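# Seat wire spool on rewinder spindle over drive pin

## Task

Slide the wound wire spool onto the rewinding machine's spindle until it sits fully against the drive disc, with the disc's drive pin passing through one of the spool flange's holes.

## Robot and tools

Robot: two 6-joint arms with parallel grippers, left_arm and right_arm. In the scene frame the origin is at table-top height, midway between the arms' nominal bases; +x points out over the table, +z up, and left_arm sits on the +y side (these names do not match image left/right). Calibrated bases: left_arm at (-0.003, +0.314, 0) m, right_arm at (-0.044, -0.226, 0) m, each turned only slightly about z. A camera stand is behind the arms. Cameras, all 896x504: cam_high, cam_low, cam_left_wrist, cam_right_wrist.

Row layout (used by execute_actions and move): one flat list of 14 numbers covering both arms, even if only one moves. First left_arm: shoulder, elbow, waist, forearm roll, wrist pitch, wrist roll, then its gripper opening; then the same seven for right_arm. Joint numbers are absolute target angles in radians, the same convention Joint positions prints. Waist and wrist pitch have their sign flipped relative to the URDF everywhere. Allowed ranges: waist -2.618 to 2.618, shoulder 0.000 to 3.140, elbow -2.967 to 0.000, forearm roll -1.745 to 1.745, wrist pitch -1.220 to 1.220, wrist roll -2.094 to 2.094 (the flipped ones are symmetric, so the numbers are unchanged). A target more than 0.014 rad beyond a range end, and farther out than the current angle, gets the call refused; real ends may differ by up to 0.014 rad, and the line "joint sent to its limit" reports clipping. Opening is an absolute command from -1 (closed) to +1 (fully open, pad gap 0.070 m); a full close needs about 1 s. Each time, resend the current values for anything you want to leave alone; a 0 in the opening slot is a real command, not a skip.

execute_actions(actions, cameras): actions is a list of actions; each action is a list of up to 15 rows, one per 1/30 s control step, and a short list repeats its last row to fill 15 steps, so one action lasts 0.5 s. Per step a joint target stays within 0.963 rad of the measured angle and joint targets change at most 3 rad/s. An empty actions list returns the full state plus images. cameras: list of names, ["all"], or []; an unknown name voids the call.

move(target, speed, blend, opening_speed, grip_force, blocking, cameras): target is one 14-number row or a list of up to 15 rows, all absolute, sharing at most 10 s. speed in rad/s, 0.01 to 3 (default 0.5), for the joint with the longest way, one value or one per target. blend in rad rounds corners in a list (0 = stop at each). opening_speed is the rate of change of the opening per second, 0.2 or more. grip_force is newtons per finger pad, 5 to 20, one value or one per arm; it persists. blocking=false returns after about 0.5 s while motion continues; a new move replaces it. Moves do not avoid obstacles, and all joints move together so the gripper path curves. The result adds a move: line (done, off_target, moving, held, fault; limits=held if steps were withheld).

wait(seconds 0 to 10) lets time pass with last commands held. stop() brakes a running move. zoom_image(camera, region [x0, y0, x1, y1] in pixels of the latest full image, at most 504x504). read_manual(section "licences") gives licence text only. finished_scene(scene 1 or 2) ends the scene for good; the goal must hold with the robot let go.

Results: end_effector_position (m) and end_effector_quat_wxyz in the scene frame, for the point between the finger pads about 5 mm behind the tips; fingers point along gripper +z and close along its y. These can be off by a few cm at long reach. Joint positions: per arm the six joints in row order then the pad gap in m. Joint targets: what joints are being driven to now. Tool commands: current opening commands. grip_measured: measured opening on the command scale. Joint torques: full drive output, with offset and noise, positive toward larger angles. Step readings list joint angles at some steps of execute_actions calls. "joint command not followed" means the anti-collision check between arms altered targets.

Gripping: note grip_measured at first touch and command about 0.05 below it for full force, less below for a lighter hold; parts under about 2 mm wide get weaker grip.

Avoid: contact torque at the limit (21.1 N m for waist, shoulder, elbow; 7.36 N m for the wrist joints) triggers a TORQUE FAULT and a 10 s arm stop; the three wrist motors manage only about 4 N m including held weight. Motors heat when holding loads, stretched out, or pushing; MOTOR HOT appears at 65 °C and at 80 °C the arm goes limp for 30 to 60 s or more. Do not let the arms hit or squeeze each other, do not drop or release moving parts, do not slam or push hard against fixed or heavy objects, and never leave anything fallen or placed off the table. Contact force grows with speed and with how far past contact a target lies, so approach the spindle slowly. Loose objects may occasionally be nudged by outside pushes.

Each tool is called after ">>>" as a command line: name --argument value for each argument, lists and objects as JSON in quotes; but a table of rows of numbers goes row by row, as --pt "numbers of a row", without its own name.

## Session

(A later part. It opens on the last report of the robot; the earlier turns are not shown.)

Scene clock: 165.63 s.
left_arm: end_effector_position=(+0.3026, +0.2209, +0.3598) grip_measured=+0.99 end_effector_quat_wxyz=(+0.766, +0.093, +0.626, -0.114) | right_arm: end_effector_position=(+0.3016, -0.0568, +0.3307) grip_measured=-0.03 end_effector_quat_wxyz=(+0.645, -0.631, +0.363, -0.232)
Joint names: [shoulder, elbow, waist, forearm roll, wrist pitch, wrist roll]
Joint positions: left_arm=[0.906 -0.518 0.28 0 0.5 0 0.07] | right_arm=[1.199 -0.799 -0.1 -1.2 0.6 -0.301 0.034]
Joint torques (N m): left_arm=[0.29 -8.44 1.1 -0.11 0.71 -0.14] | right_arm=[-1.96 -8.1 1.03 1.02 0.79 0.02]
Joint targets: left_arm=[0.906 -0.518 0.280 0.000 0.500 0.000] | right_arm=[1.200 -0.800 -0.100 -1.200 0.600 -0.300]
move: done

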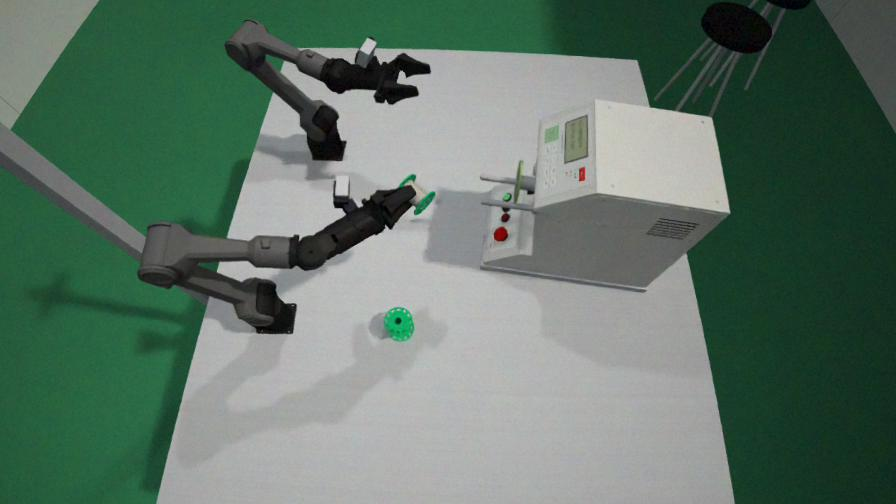

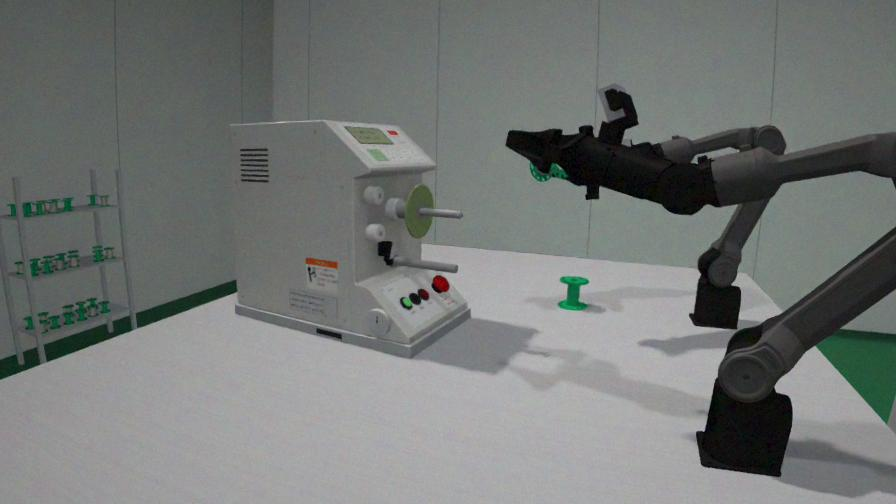

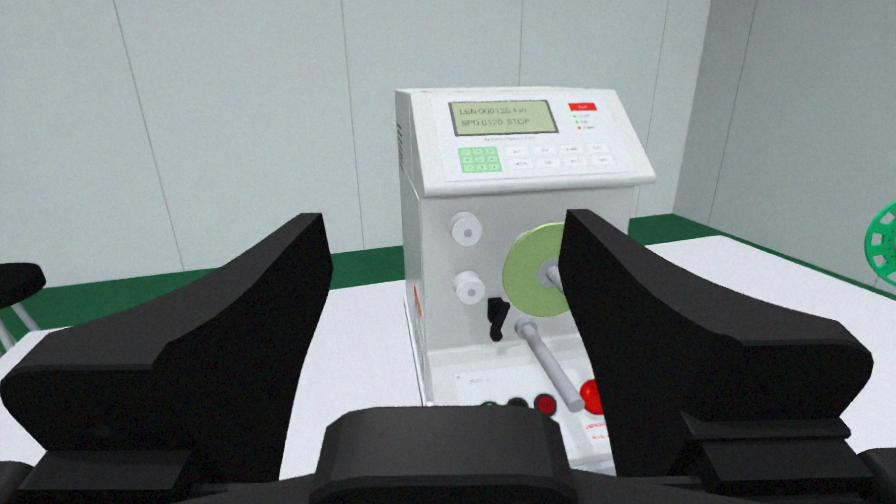

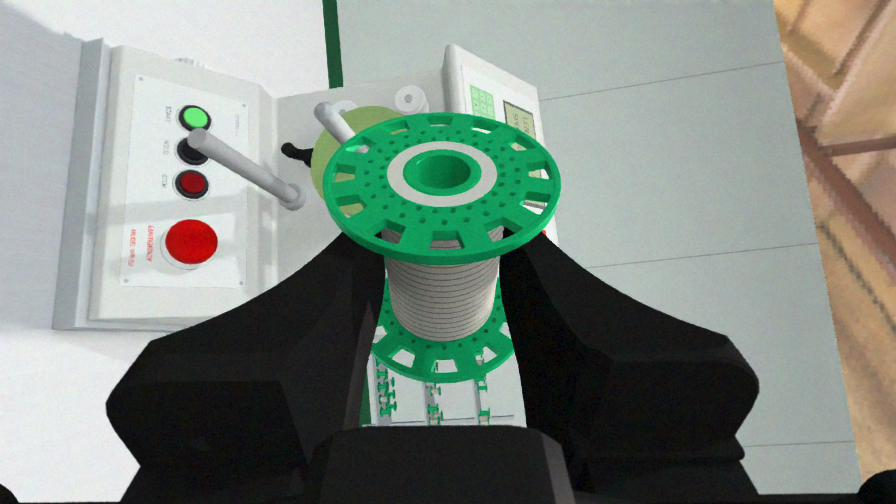

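>>> move --pt "1.609 -1.053 -0.037 1.281 1.154 -1.027 1 1.2 -0.8 -0.1 -1.2 0.6 -0.3 -0.2" --pt "1.609 -1.053 -0.037 1.281 1.154 -1.027 1 2.065 -1.486 -0.132 -1.418 1.083 -0.525 -0.2" --speed '[0.8, 0.5]' --cameras '["all"]'

Scene clock: 177.53 s.
left_arm: end_effector_position=(+0.3905, +0.1280, +0.3210) grip_measured=+0.99 end_effector_quat_wxyz=(+0.627, +0.345, +0.597, -0.363) | right_arm: end_effector_position=(+0.4169, +0.0560, +0.2345) grip_measured=-0.02 end_effector_quat_wxyz=(-0.662, +0.733, -0.106, +0.114)
Joint names: [shoulder, elbow, waist, forearm roll, wrist pitch, wrist roll]
Joint positions: left_arm=[1.61 -1.053 -0.037 1.281 1.154 -1.027 0.07] | right_arm=[2.063 -1.489 -0.135 -1.417 1.088 -0.526 0.034]
Joint torques (N m): left_arm=[-6.8 -5.01 1.12 -0.71 0.28 0.24] | right_arm=[-2.61 -3.34 8.24 1.48 -3.57 0.31]
Joint targets: left_arm=[1.609 -1.053 -0.037 1.281 1.154 -1.027] | right_arm=[2.065 -1.486 -0.132 -1.418 1.083 -0.525]
move: done

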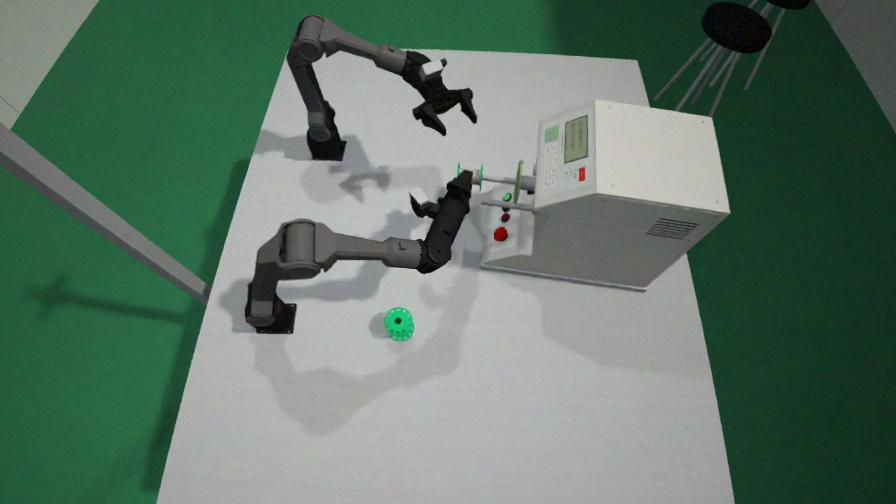

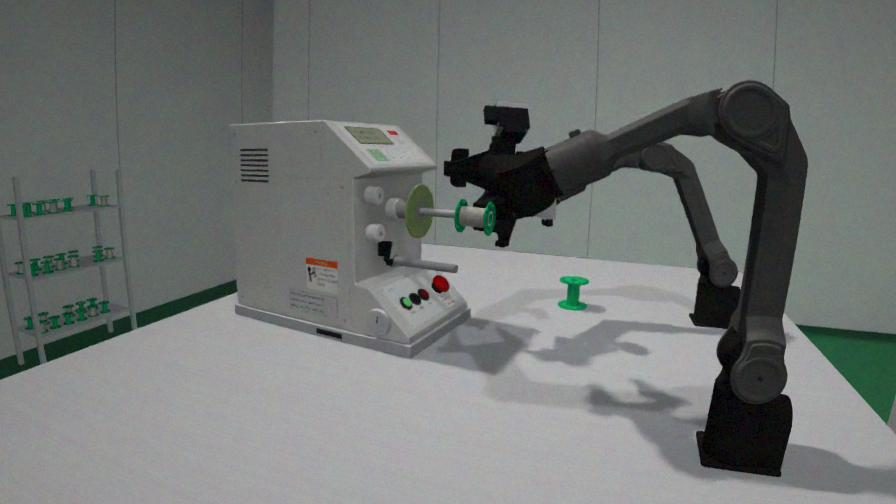

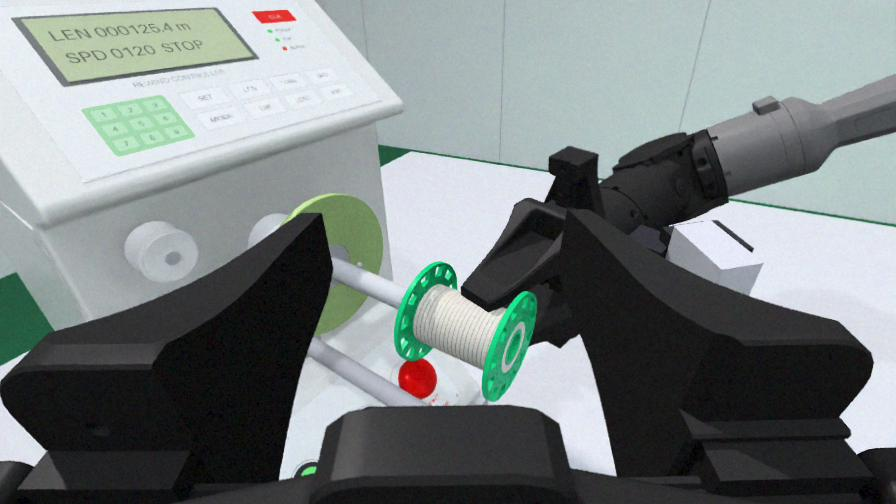

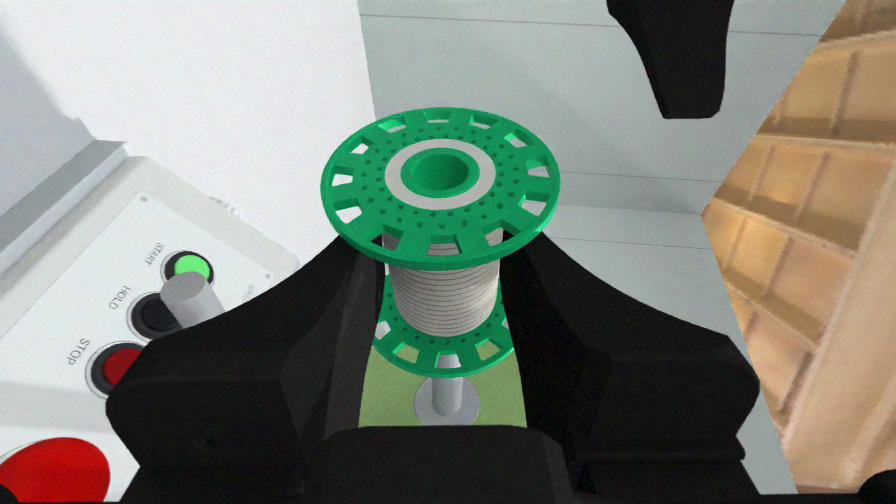

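>>> move --target '[1.609, -1.053, -0.037, 1.281, 1.154, -1.027, 1, 1.978, -1.417, -0.129, -1.396, 1.035, -0.503, -0.2]' --speed 0.2 --cameras '["all"]'

>>> zoom_image --camera "cam_left_wrist" --region '[320, 180, 580, 420]'

>>> zoom_image --camera "cam_low" --region '[390, 160, 530, 280]'

>>> zoom_image --camera "cam_high" --region '[430, 130, 550, 230]'

Scene clock: 179.83 s.
left_arm: end_effector_position=(+0.3905, +0.1280, +0.3210) grip_measured=+0.99 end_effector_quat_wxyz=(+0.627, +0.345, +0.597, -0.363) | right_arm: end_effector_position=(+0.4119, +0.0454, +0.2488) grip_measured=-0.06 end_effector_quat_wxyz=(-0.658, +0.730, -0.137, +0.128)
Joint names: [shoulder, elbow, waist, forearm roll, wrist pitch, wrist roll]
Joint positions: left_arm=[1.61 -1.053 -0.037 1.281 1.154 -1.027 0.07] | right_arm=[1.979 -1.416 -0.128 -1.396 1.034 -0.502 0.033]
Joint torques (N m): left_arm=[-6.77 -5.08 1.09 -0.71 0.28 0.25] | right_arm=[-6.84 -7.39 -0.05 1.34 1.03 -0.1]
Joint targets: left_arm=[1.609 -1.053 -0.037 1.281 1.154 -1.027] | right_arm=[1.978 -1.417 -0.129 -1.396 1.035 -0.503]
move: done

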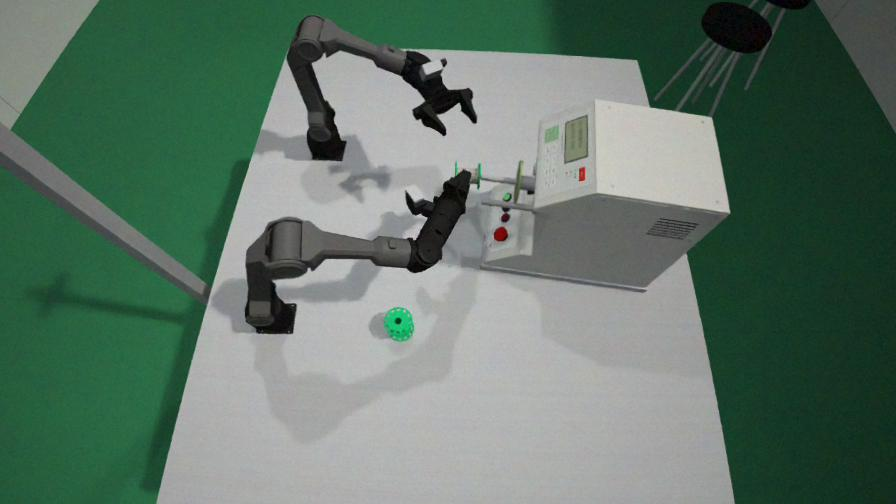

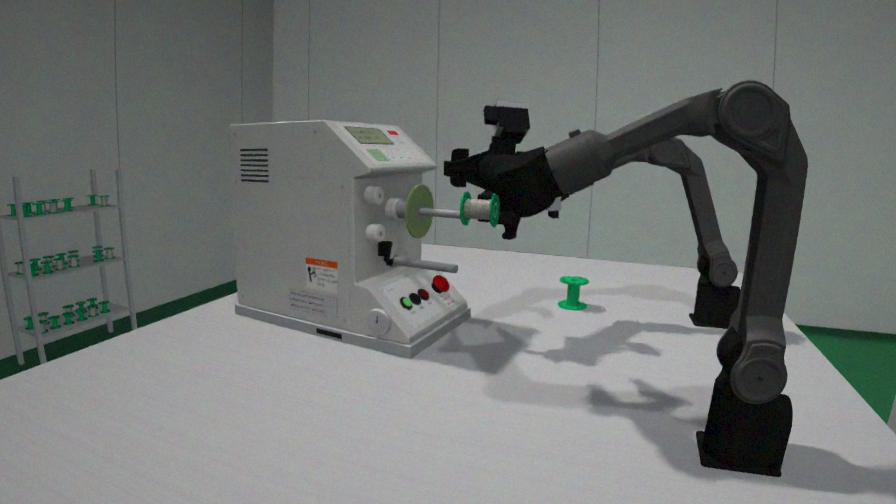

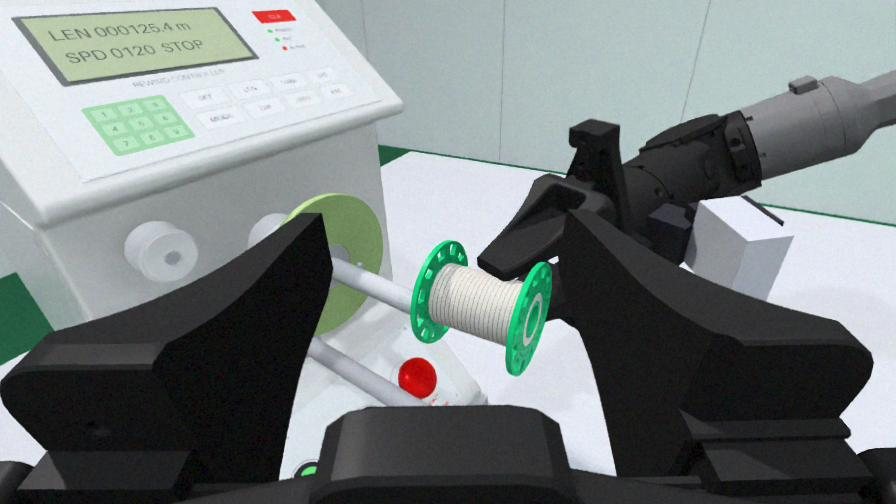

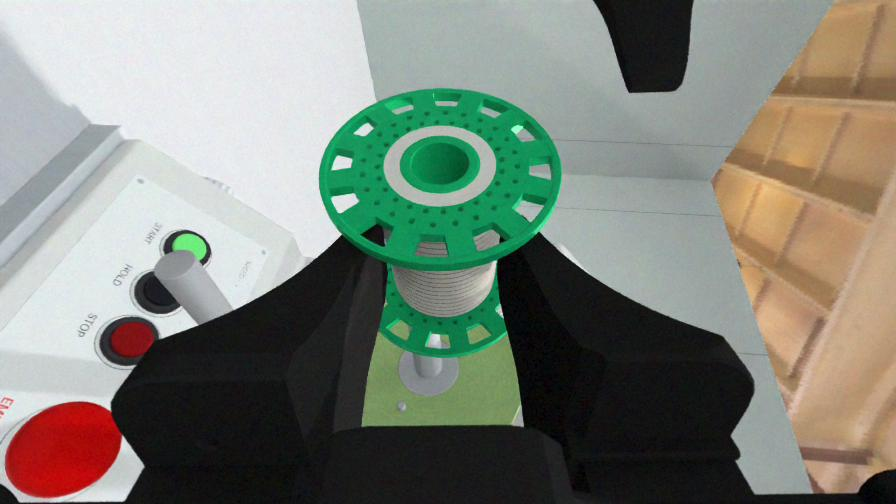

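Scaled by 1.938 from the camera's 896x504 image, which has a finer 1280x720 frame.

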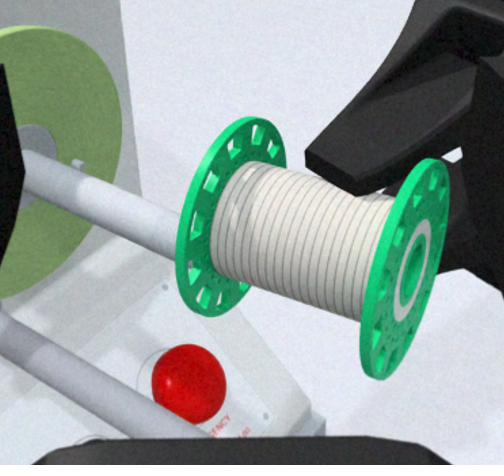

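Scaled by 3.600 from the camera's 896x504 image, which has a finer 1280x720 frame.

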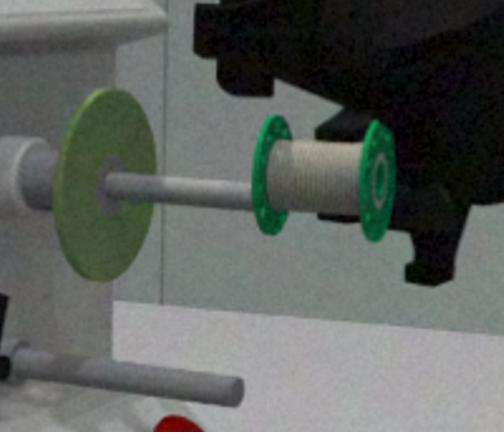

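Scaled by 4.200 from the camera's 896x504 image, which has a finer 1280x720 frame.

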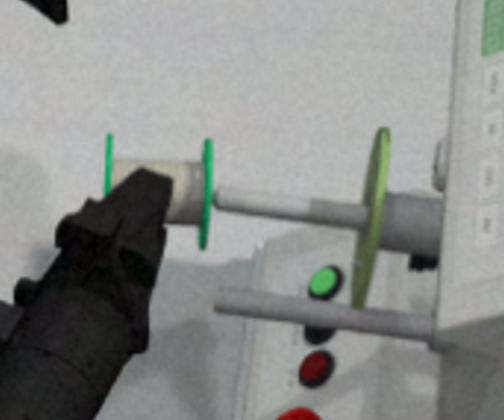

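>>> move --target '[1.609, -1.053, -0.037, 1.281, 1.154, -1.027, 1, 1.915, -1.265, -0.189, -1.224, 0.915, -0.683, -0.2]' --speed 0.15 --cameras '["all"]'

>>> zoom_image --camera "cam_left_wrist" --region '[320, 180, 580, 420]'

>>> zoom_image --camera "cam_low" --region '[390, 160, 530, 280]'

>>> zoom_image --camera "cam_high" --region '[430, 130, 550, 230]'

>>> zoom_image --camera "cam_right_wrist" --region '[310, 70, 580, 440]'

Scene clock: 191.17 s.
left_arm: end_effector_position=(+0.3905, +0.1280, +0.3210) grip_measured=+0.99 end_effector_quat_wxyz=(+0.627, +0.345, +0.597, -0.363) | right_arm: end_effector_position=(+0.4049, +0.0520, +0.2386) grip_measured=-0.06 end_effector_quat_wxyz=(-0.648, +0.722, -0.165, +0.175)
Joint names: [shoulder, elbow, waist, forearm roll, wrist pitch, wrist roll]
Joint positions: left_arm=[1.61 -1.053 -0.037 1.281 1.154 -1.027 0.07] | right_arm=[1.915 -1.264 -0.189 -1.223 0.914 -0.684 0.033]
Joint torques (N m): left_arm=[-6.76 -5.08 1.11 -0.72 0.29 0.25] | right_arm=[-6.39 -6.41 0.87 1.11 1.25 0.05]
Joint targets: left_arm=[1.609 -1.053 -0.037 1.281 1.154 -1.027] | right_arm=[1.915 -1.265 -0.189 -1.224 0.915 -0.683]
move: done

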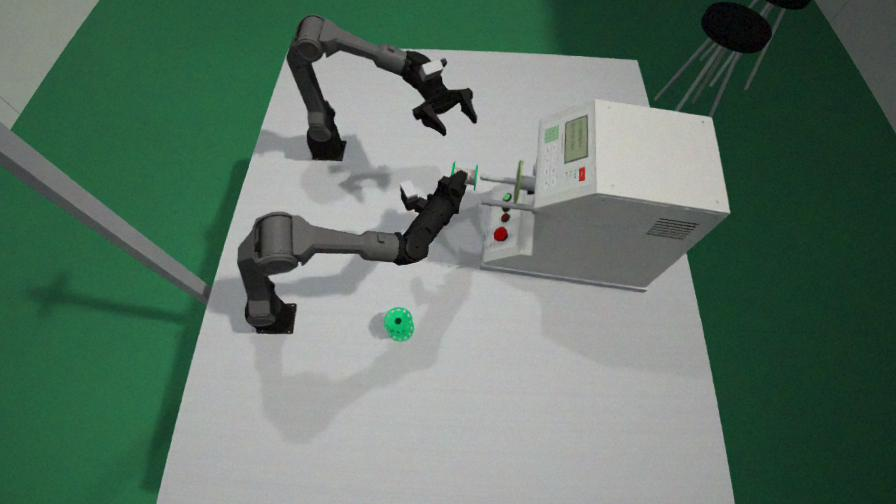

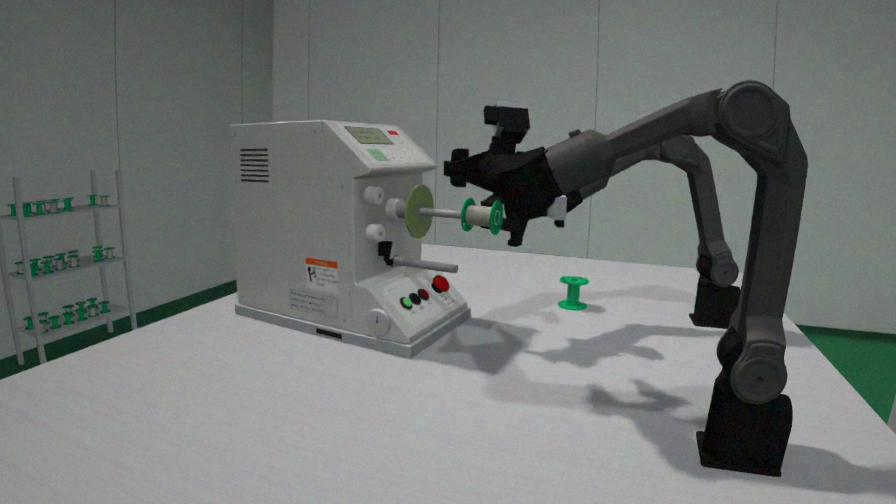

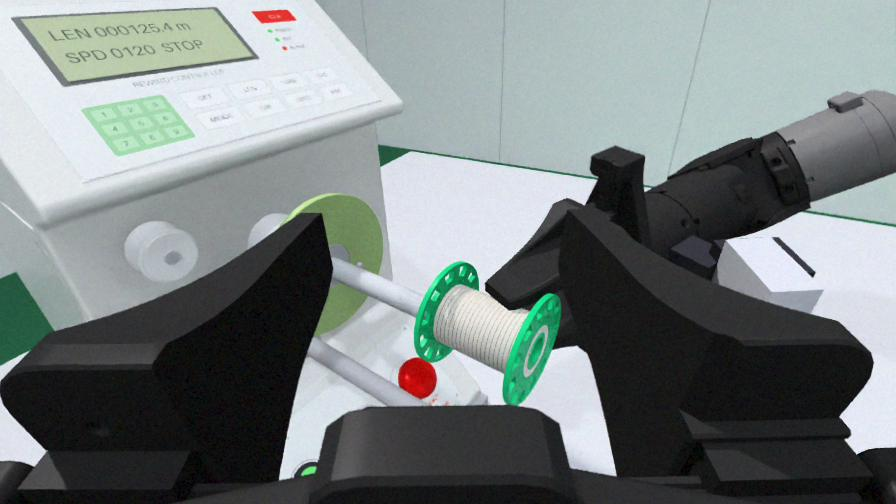

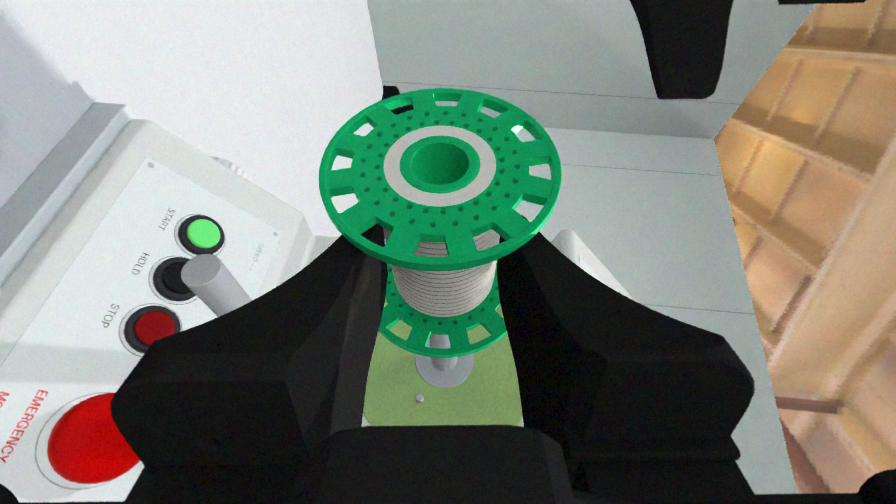

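Scaled by 1.938 from the camera's 896x504 image, which has a finer 1280x720 frame.

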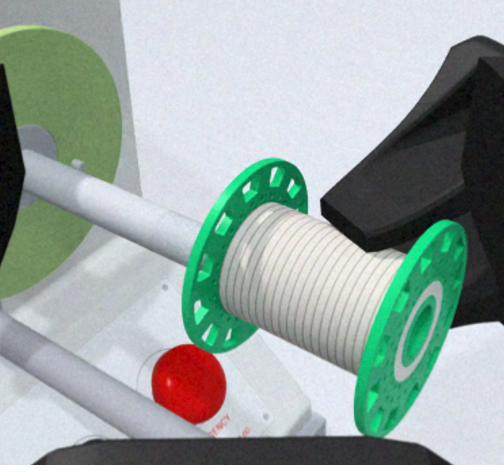

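Scaled by 3.600 from the camera's 896x504 image, which has a finer 1280x720 frame.

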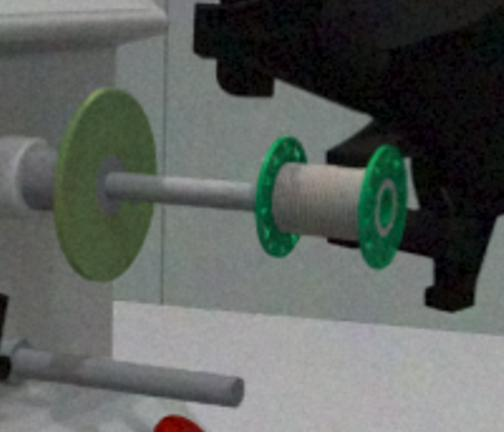

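Scaled by 4.200 from the camera's 896x504 image, which has a finer 1280x720 frame.

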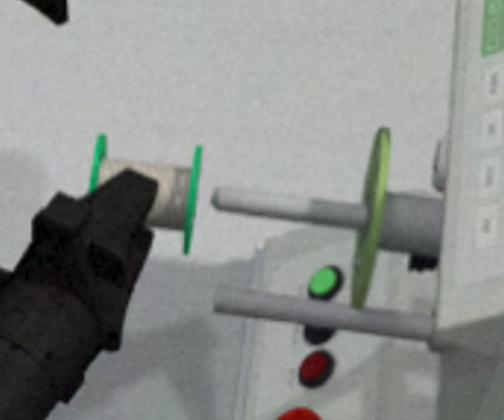

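Scaled by 1.362 from the camera's 896x504 image, which has a finer 1280x720 frame.

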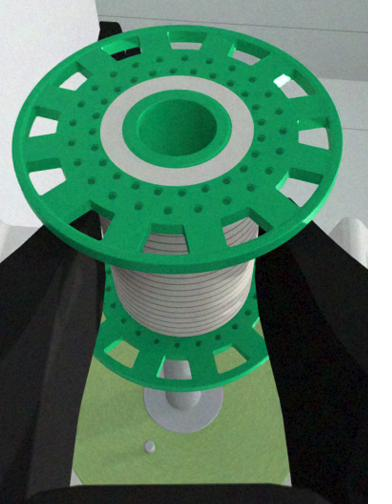

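>>> move --target '[1.609, -1.053, -0.037, 1.281, 1.154, -1.027, 1, 1.902, -1.239, -0.2134, -1.1665, 0.873, -0.7232, -0.2]' --speed 0.15 --cameras '["all"]'

>>> zoom_image --camera "cam_left_wrist" --region '[320, 180, 580, 420]'

>>> zoom_image --camera "cam_low" --region '[390, 160, 530, 280]'

>>> zoom_image --camera "cam_high" --region '[430, 130, 550, 230]'

>>> zoom_image --camera "cam_right_wrist" --region '[310, 70, 580, 440]'

Scene clock: 204.73 s.
left_arm: end_effector_position=(+0.3905, +0.1280, +0.3210) grip_measured=+0.99 end_effector_quat_wxyz=(+0.627, +0.345, +0.597, -0.363) | right_arm: end_effector_position=(+0.4051, +0.0554, +0.2377) grip_measured=-0.06 end_effector_quat_wxyz=(-0.645, +0.719, -0.178, +0.187)
Joint names: [shoulder, elbow, waist, forearm roll, wrist pitch, wrist roll]
Joint positions: left_arm=[1.61 -1.053 -0.037 1.281 1.154 -1.027 0.07] | right_arm=[1.902 -1.239 -0.214 -1.166 0.872 -0.724 0.033]
Joint torques (N m): left_arm=[-6.71 -5.08 1.1 -0.71 0.29 0.25] | right_arm=[-6.66 -5.54 0.79 1.04 1.28 0.02]
Joint targets: left_arm=[1.609 -1.053 -0.037 1.281 1.154 -1.027] | right_arm=[1.902 -1.239 -0.213 -1.167 0.873 -0.723]
move: done

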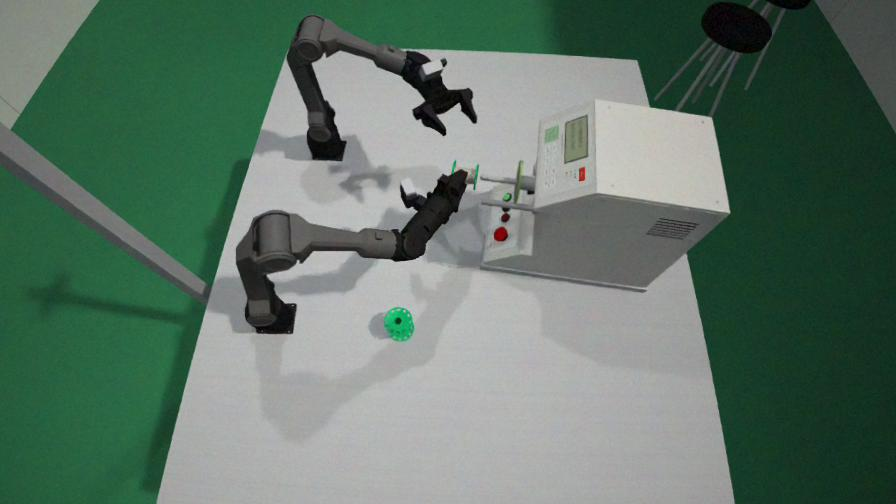

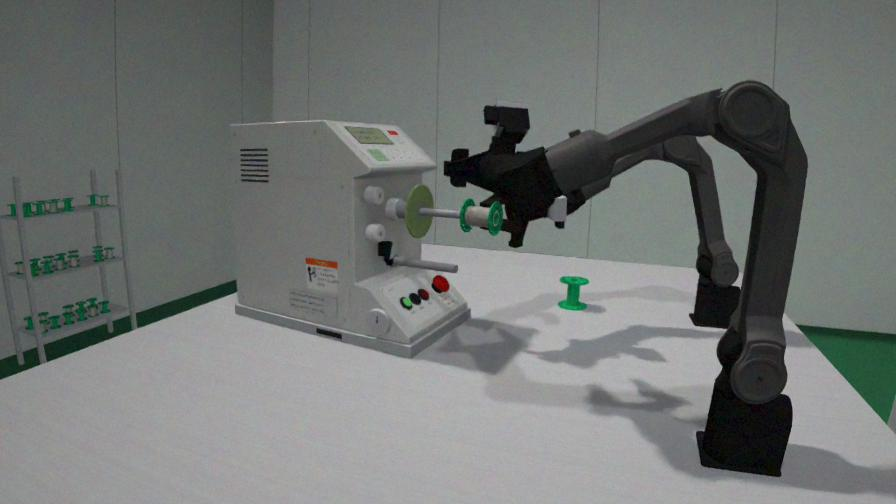

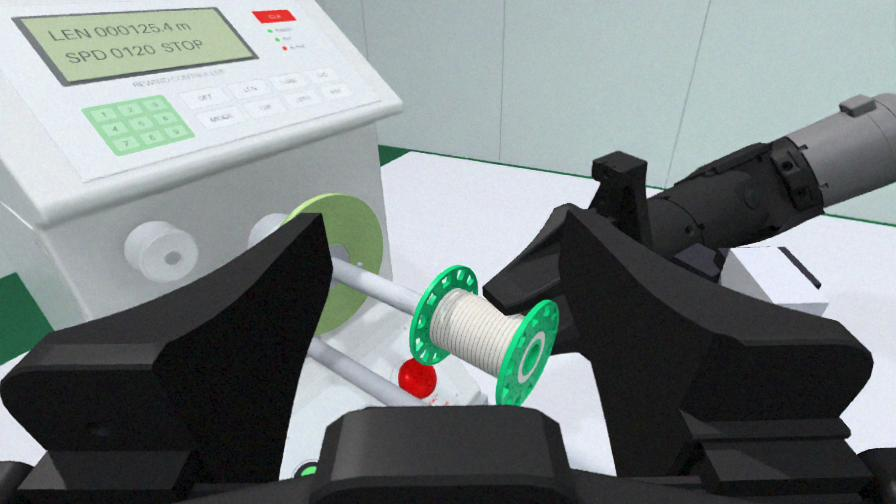

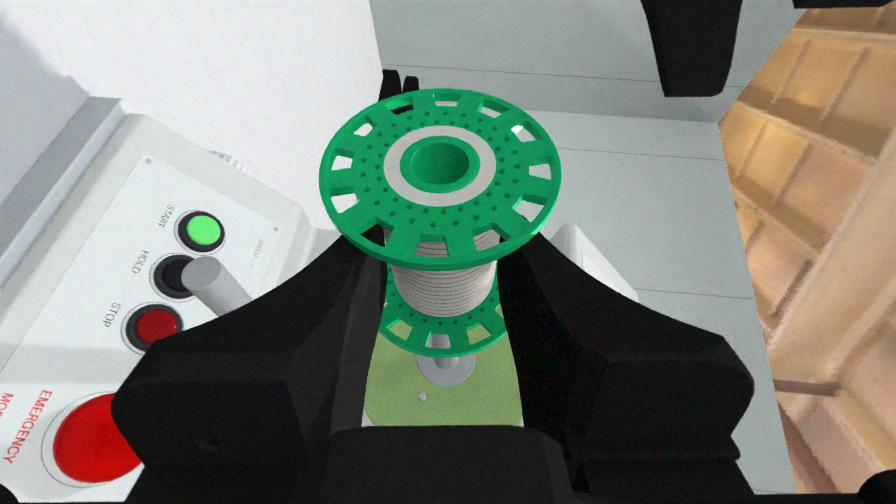

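Scaled by 1.938 from the camera's 896x504 image, which has a finer 1280x720 frame.

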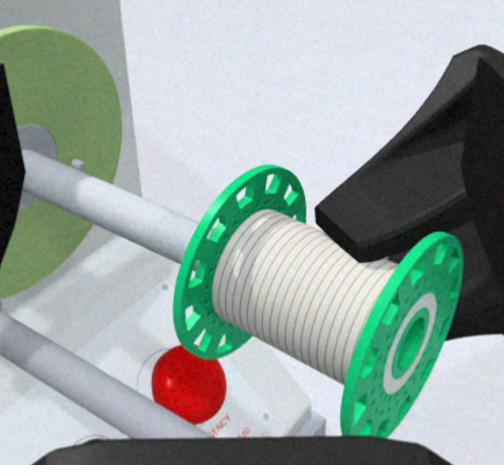

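Scaled by 3.600 from the camera's 896x504 image, which has a finer 1280x720 frame.

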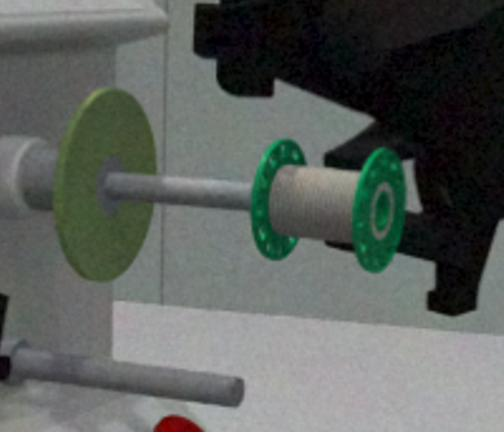

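Scaled by 4.200 from the camera's 896x504 image, which has a finer 1280x720 frame.

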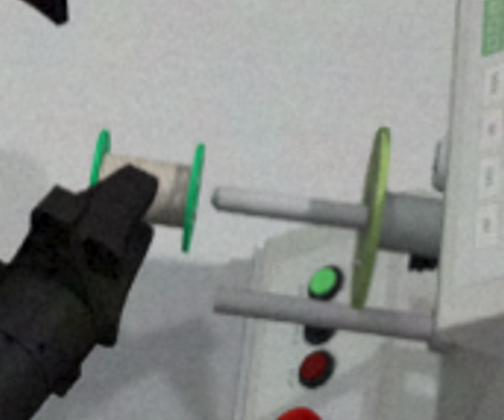

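Scaled by 1.362 from the camera's 896x504 image, which has a finer 1280x720 frame.

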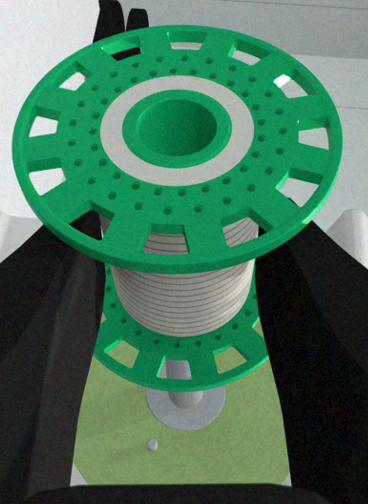

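>>> move --target '[1.609, -1.053, -0.037, 1.281, 1.154, -1.027, 1, 1.9465, -1.3115, -0.2, -1.1985, 0.8735, -0.684, -0.2]' --speed 0.1 --cameras '["all"]'

>>> zoom_image --camera "cam_left_wrist" --region '[320, 180, 580, 420]'

>>> zoom_image --camera "cam_right_wrist" --region '[310, 70, 580, 440]'

>>> zoom_image --camera "cam_high" --region '[430, 130, 550, 230]'

Scene clock: 213.57 s.
left_arm: end_effector_position=(+0.3905, +0.1280, +0.3210) grip_measured=+0.99 end_effector_quat_wxyz=(+0.627, +0.345, +0.597, -0.363) | right_arm: end_effector_position=(+0.4200, +0.0548, +0.2382) grip_measured=-0.06 end_effector_quat_wxyz=(-0.646, +0.719, -0.177, +0.186)
Joint names: [shoulder, elbow, waist, forearm roll, wrist pitch, wrist roll]
Joint positions: left_arm=[1.61 -1.053 -0.037 1.281 1.154 -1.027 0.07] | right_arm=[1.947 -1.312 -0.201 -1.198 0.874 -0.684 0.033]
Joint torques (N m): left_arm=[-6.73 -5.1 1.12 -0.72 0.28 0.24] | right_arm=[-6.44 -7.25 3.31 1.49 0.64 -0.08]
Joint targets: left_arm=[1.609 -1.053 -0.037 1.281 1.154 -1.027] | right_arm=[1.946 -1.312 -0.200 -1.198 0.873 -0.684]
move: done

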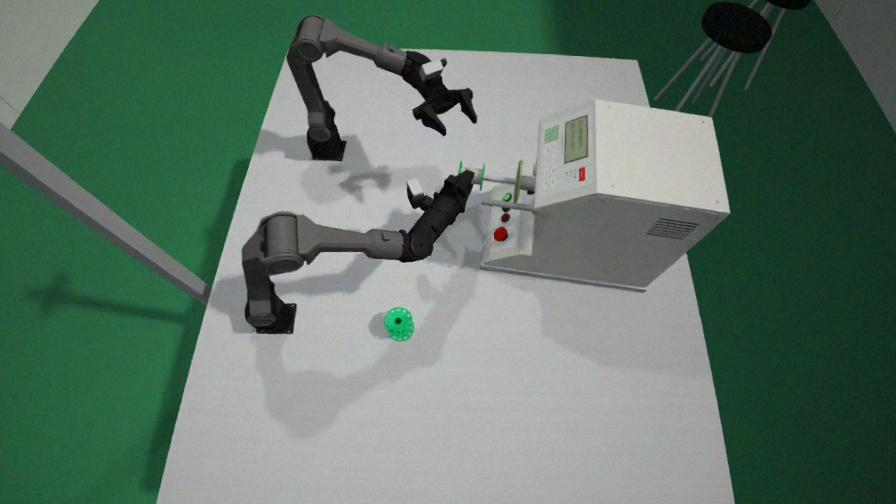

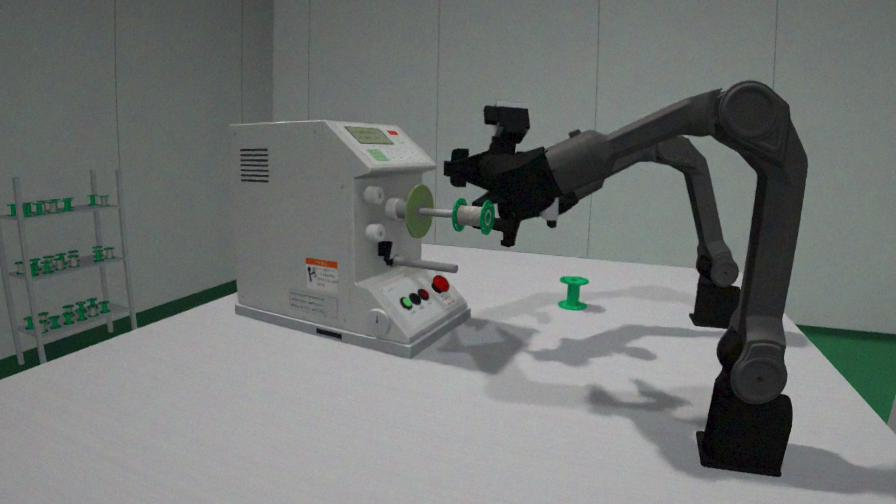

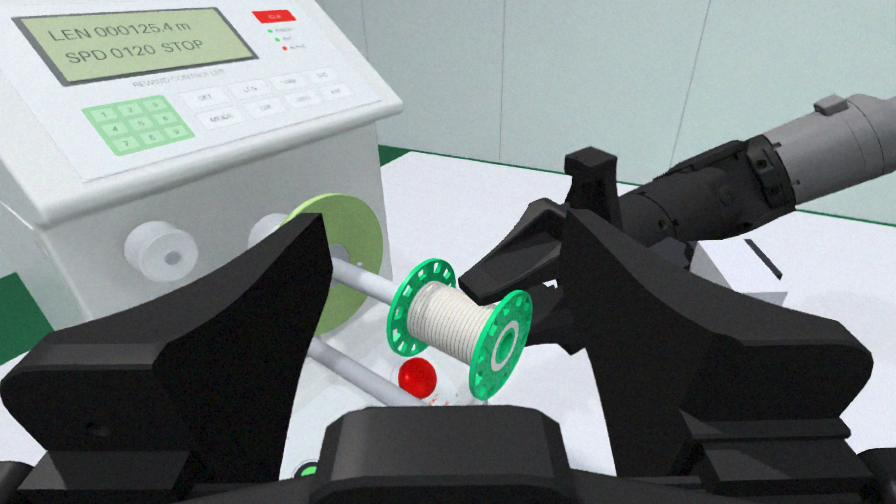

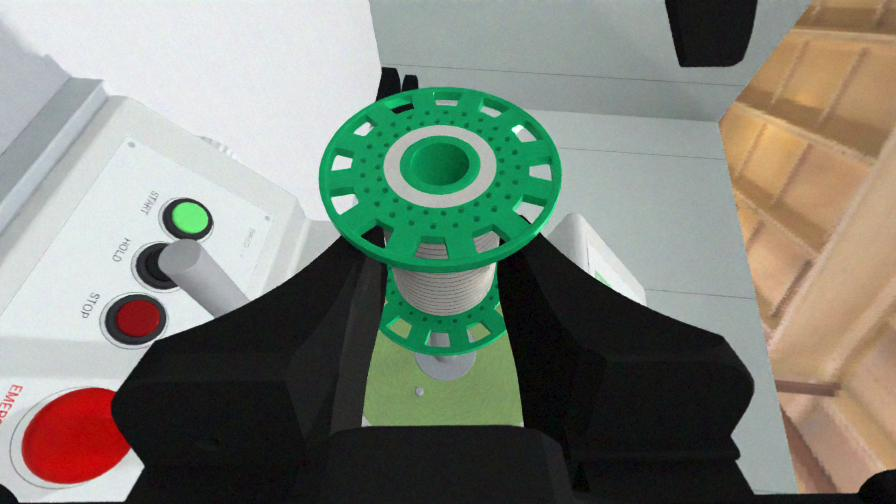

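Scaled by 1.938 from the camera's 896x504 image, which has a finer 1280x720 frame.

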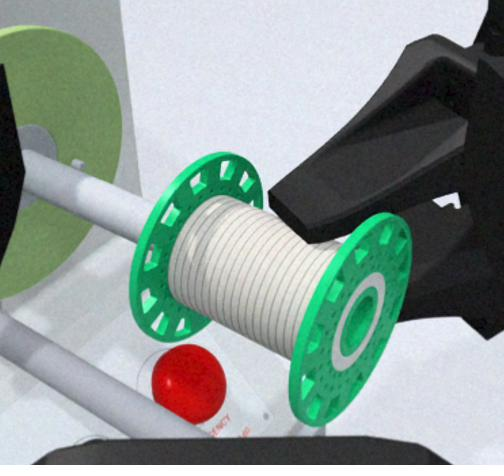

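Scaled by 1.362 from the camera's 896x504 image, which has a finer 1280x720 frame.

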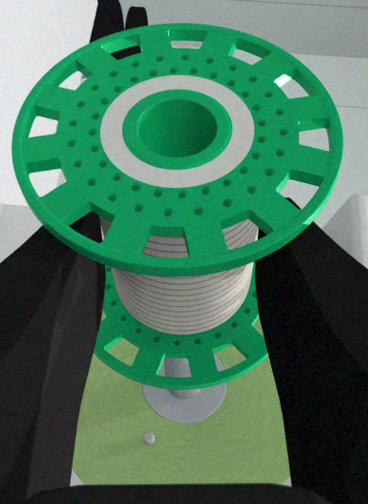

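Scaled by 4.200 from the camera's 896x504 image, which has a finer 1280x720 frame.

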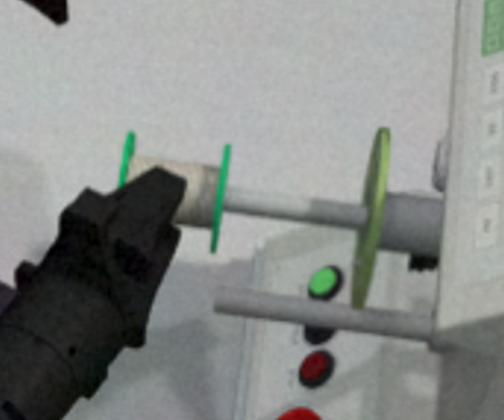

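>>> move --target '[1.609, -1.053, -0.037, 1.281, 1.154, -1.027, 1, 1.991, -1.384, -0.187, -1.231, 0.874, -0.645, -0.2]' --speed 0.1 --cameras '["cam_left_wrist", "cam_right_wrist"]'

>>> zoom_image --camera "cam_right_wrist" --region '[310, 70, 580, 440]'

Scene clock: 215.87 s.
left_arm: end_effector_position=(+0.3905, +0.1280, +0.3210) grip_measured=+0.99 end_effector_quat_wxyz=(+0.627, +0.345, +0.597, -0.363) | right_arm: end_effector_position=(+0.4349, +0.0530, +0.2384) grip_measured=-0.07 end_effector_quat_wxyz=(-0.646, +0.719, -0.177, +0.187)
Joint names: [shoulder, elbow, waist, forearm roll, wrist pitch, wrist roll]
Joint positions: left_arm=[1.61 -1.053 -0.037 1.281 1.154 -1.027 0.07] | right_arm=[1.991 -1.385 -0.187 -1.231 0.874 -0.645 0.033]
Joint torques (N m): left_arm=[-6.71 -5.1 1.13 -0.72 0.29 0.25] | right_arm=[-6.81 -7.44 3.1 1.62 0.87 -0.09]
Joint targets: left_arm=[1.609 -1.053 -0.037 1.281 1.154 -1.027] | right_arm=[1.991 -1.384 -0.187 -1.231 0.874 -0.645]
move: done
Images, in order (width x height): cam_left_wrist 896x504, cam_right_wrist 896x504.

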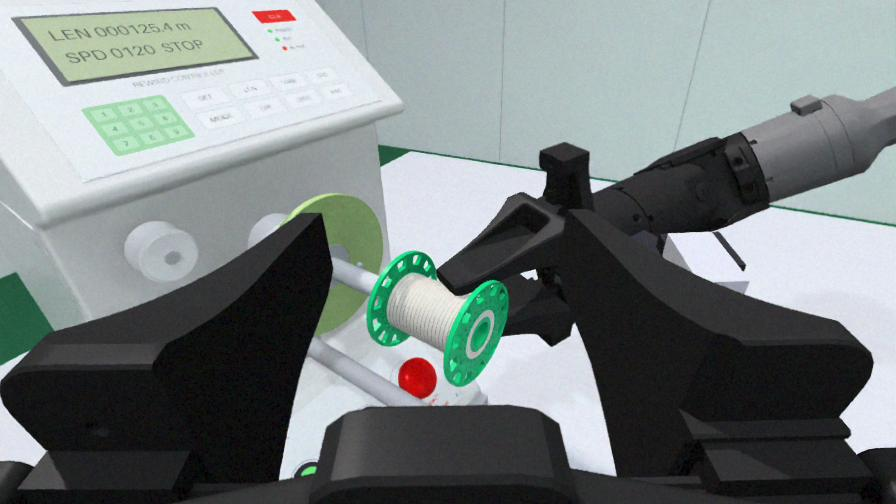

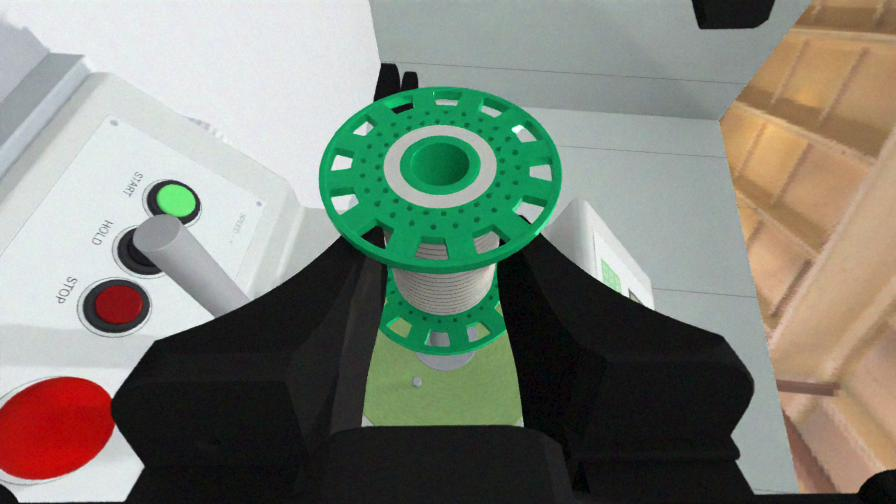

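Scaled by 1.362 from the camera's 896x504 image, which has a finer 1280x720 frame.

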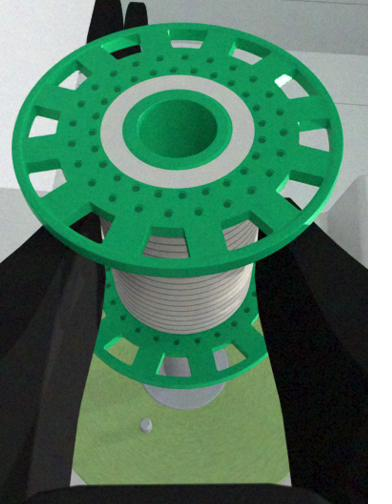

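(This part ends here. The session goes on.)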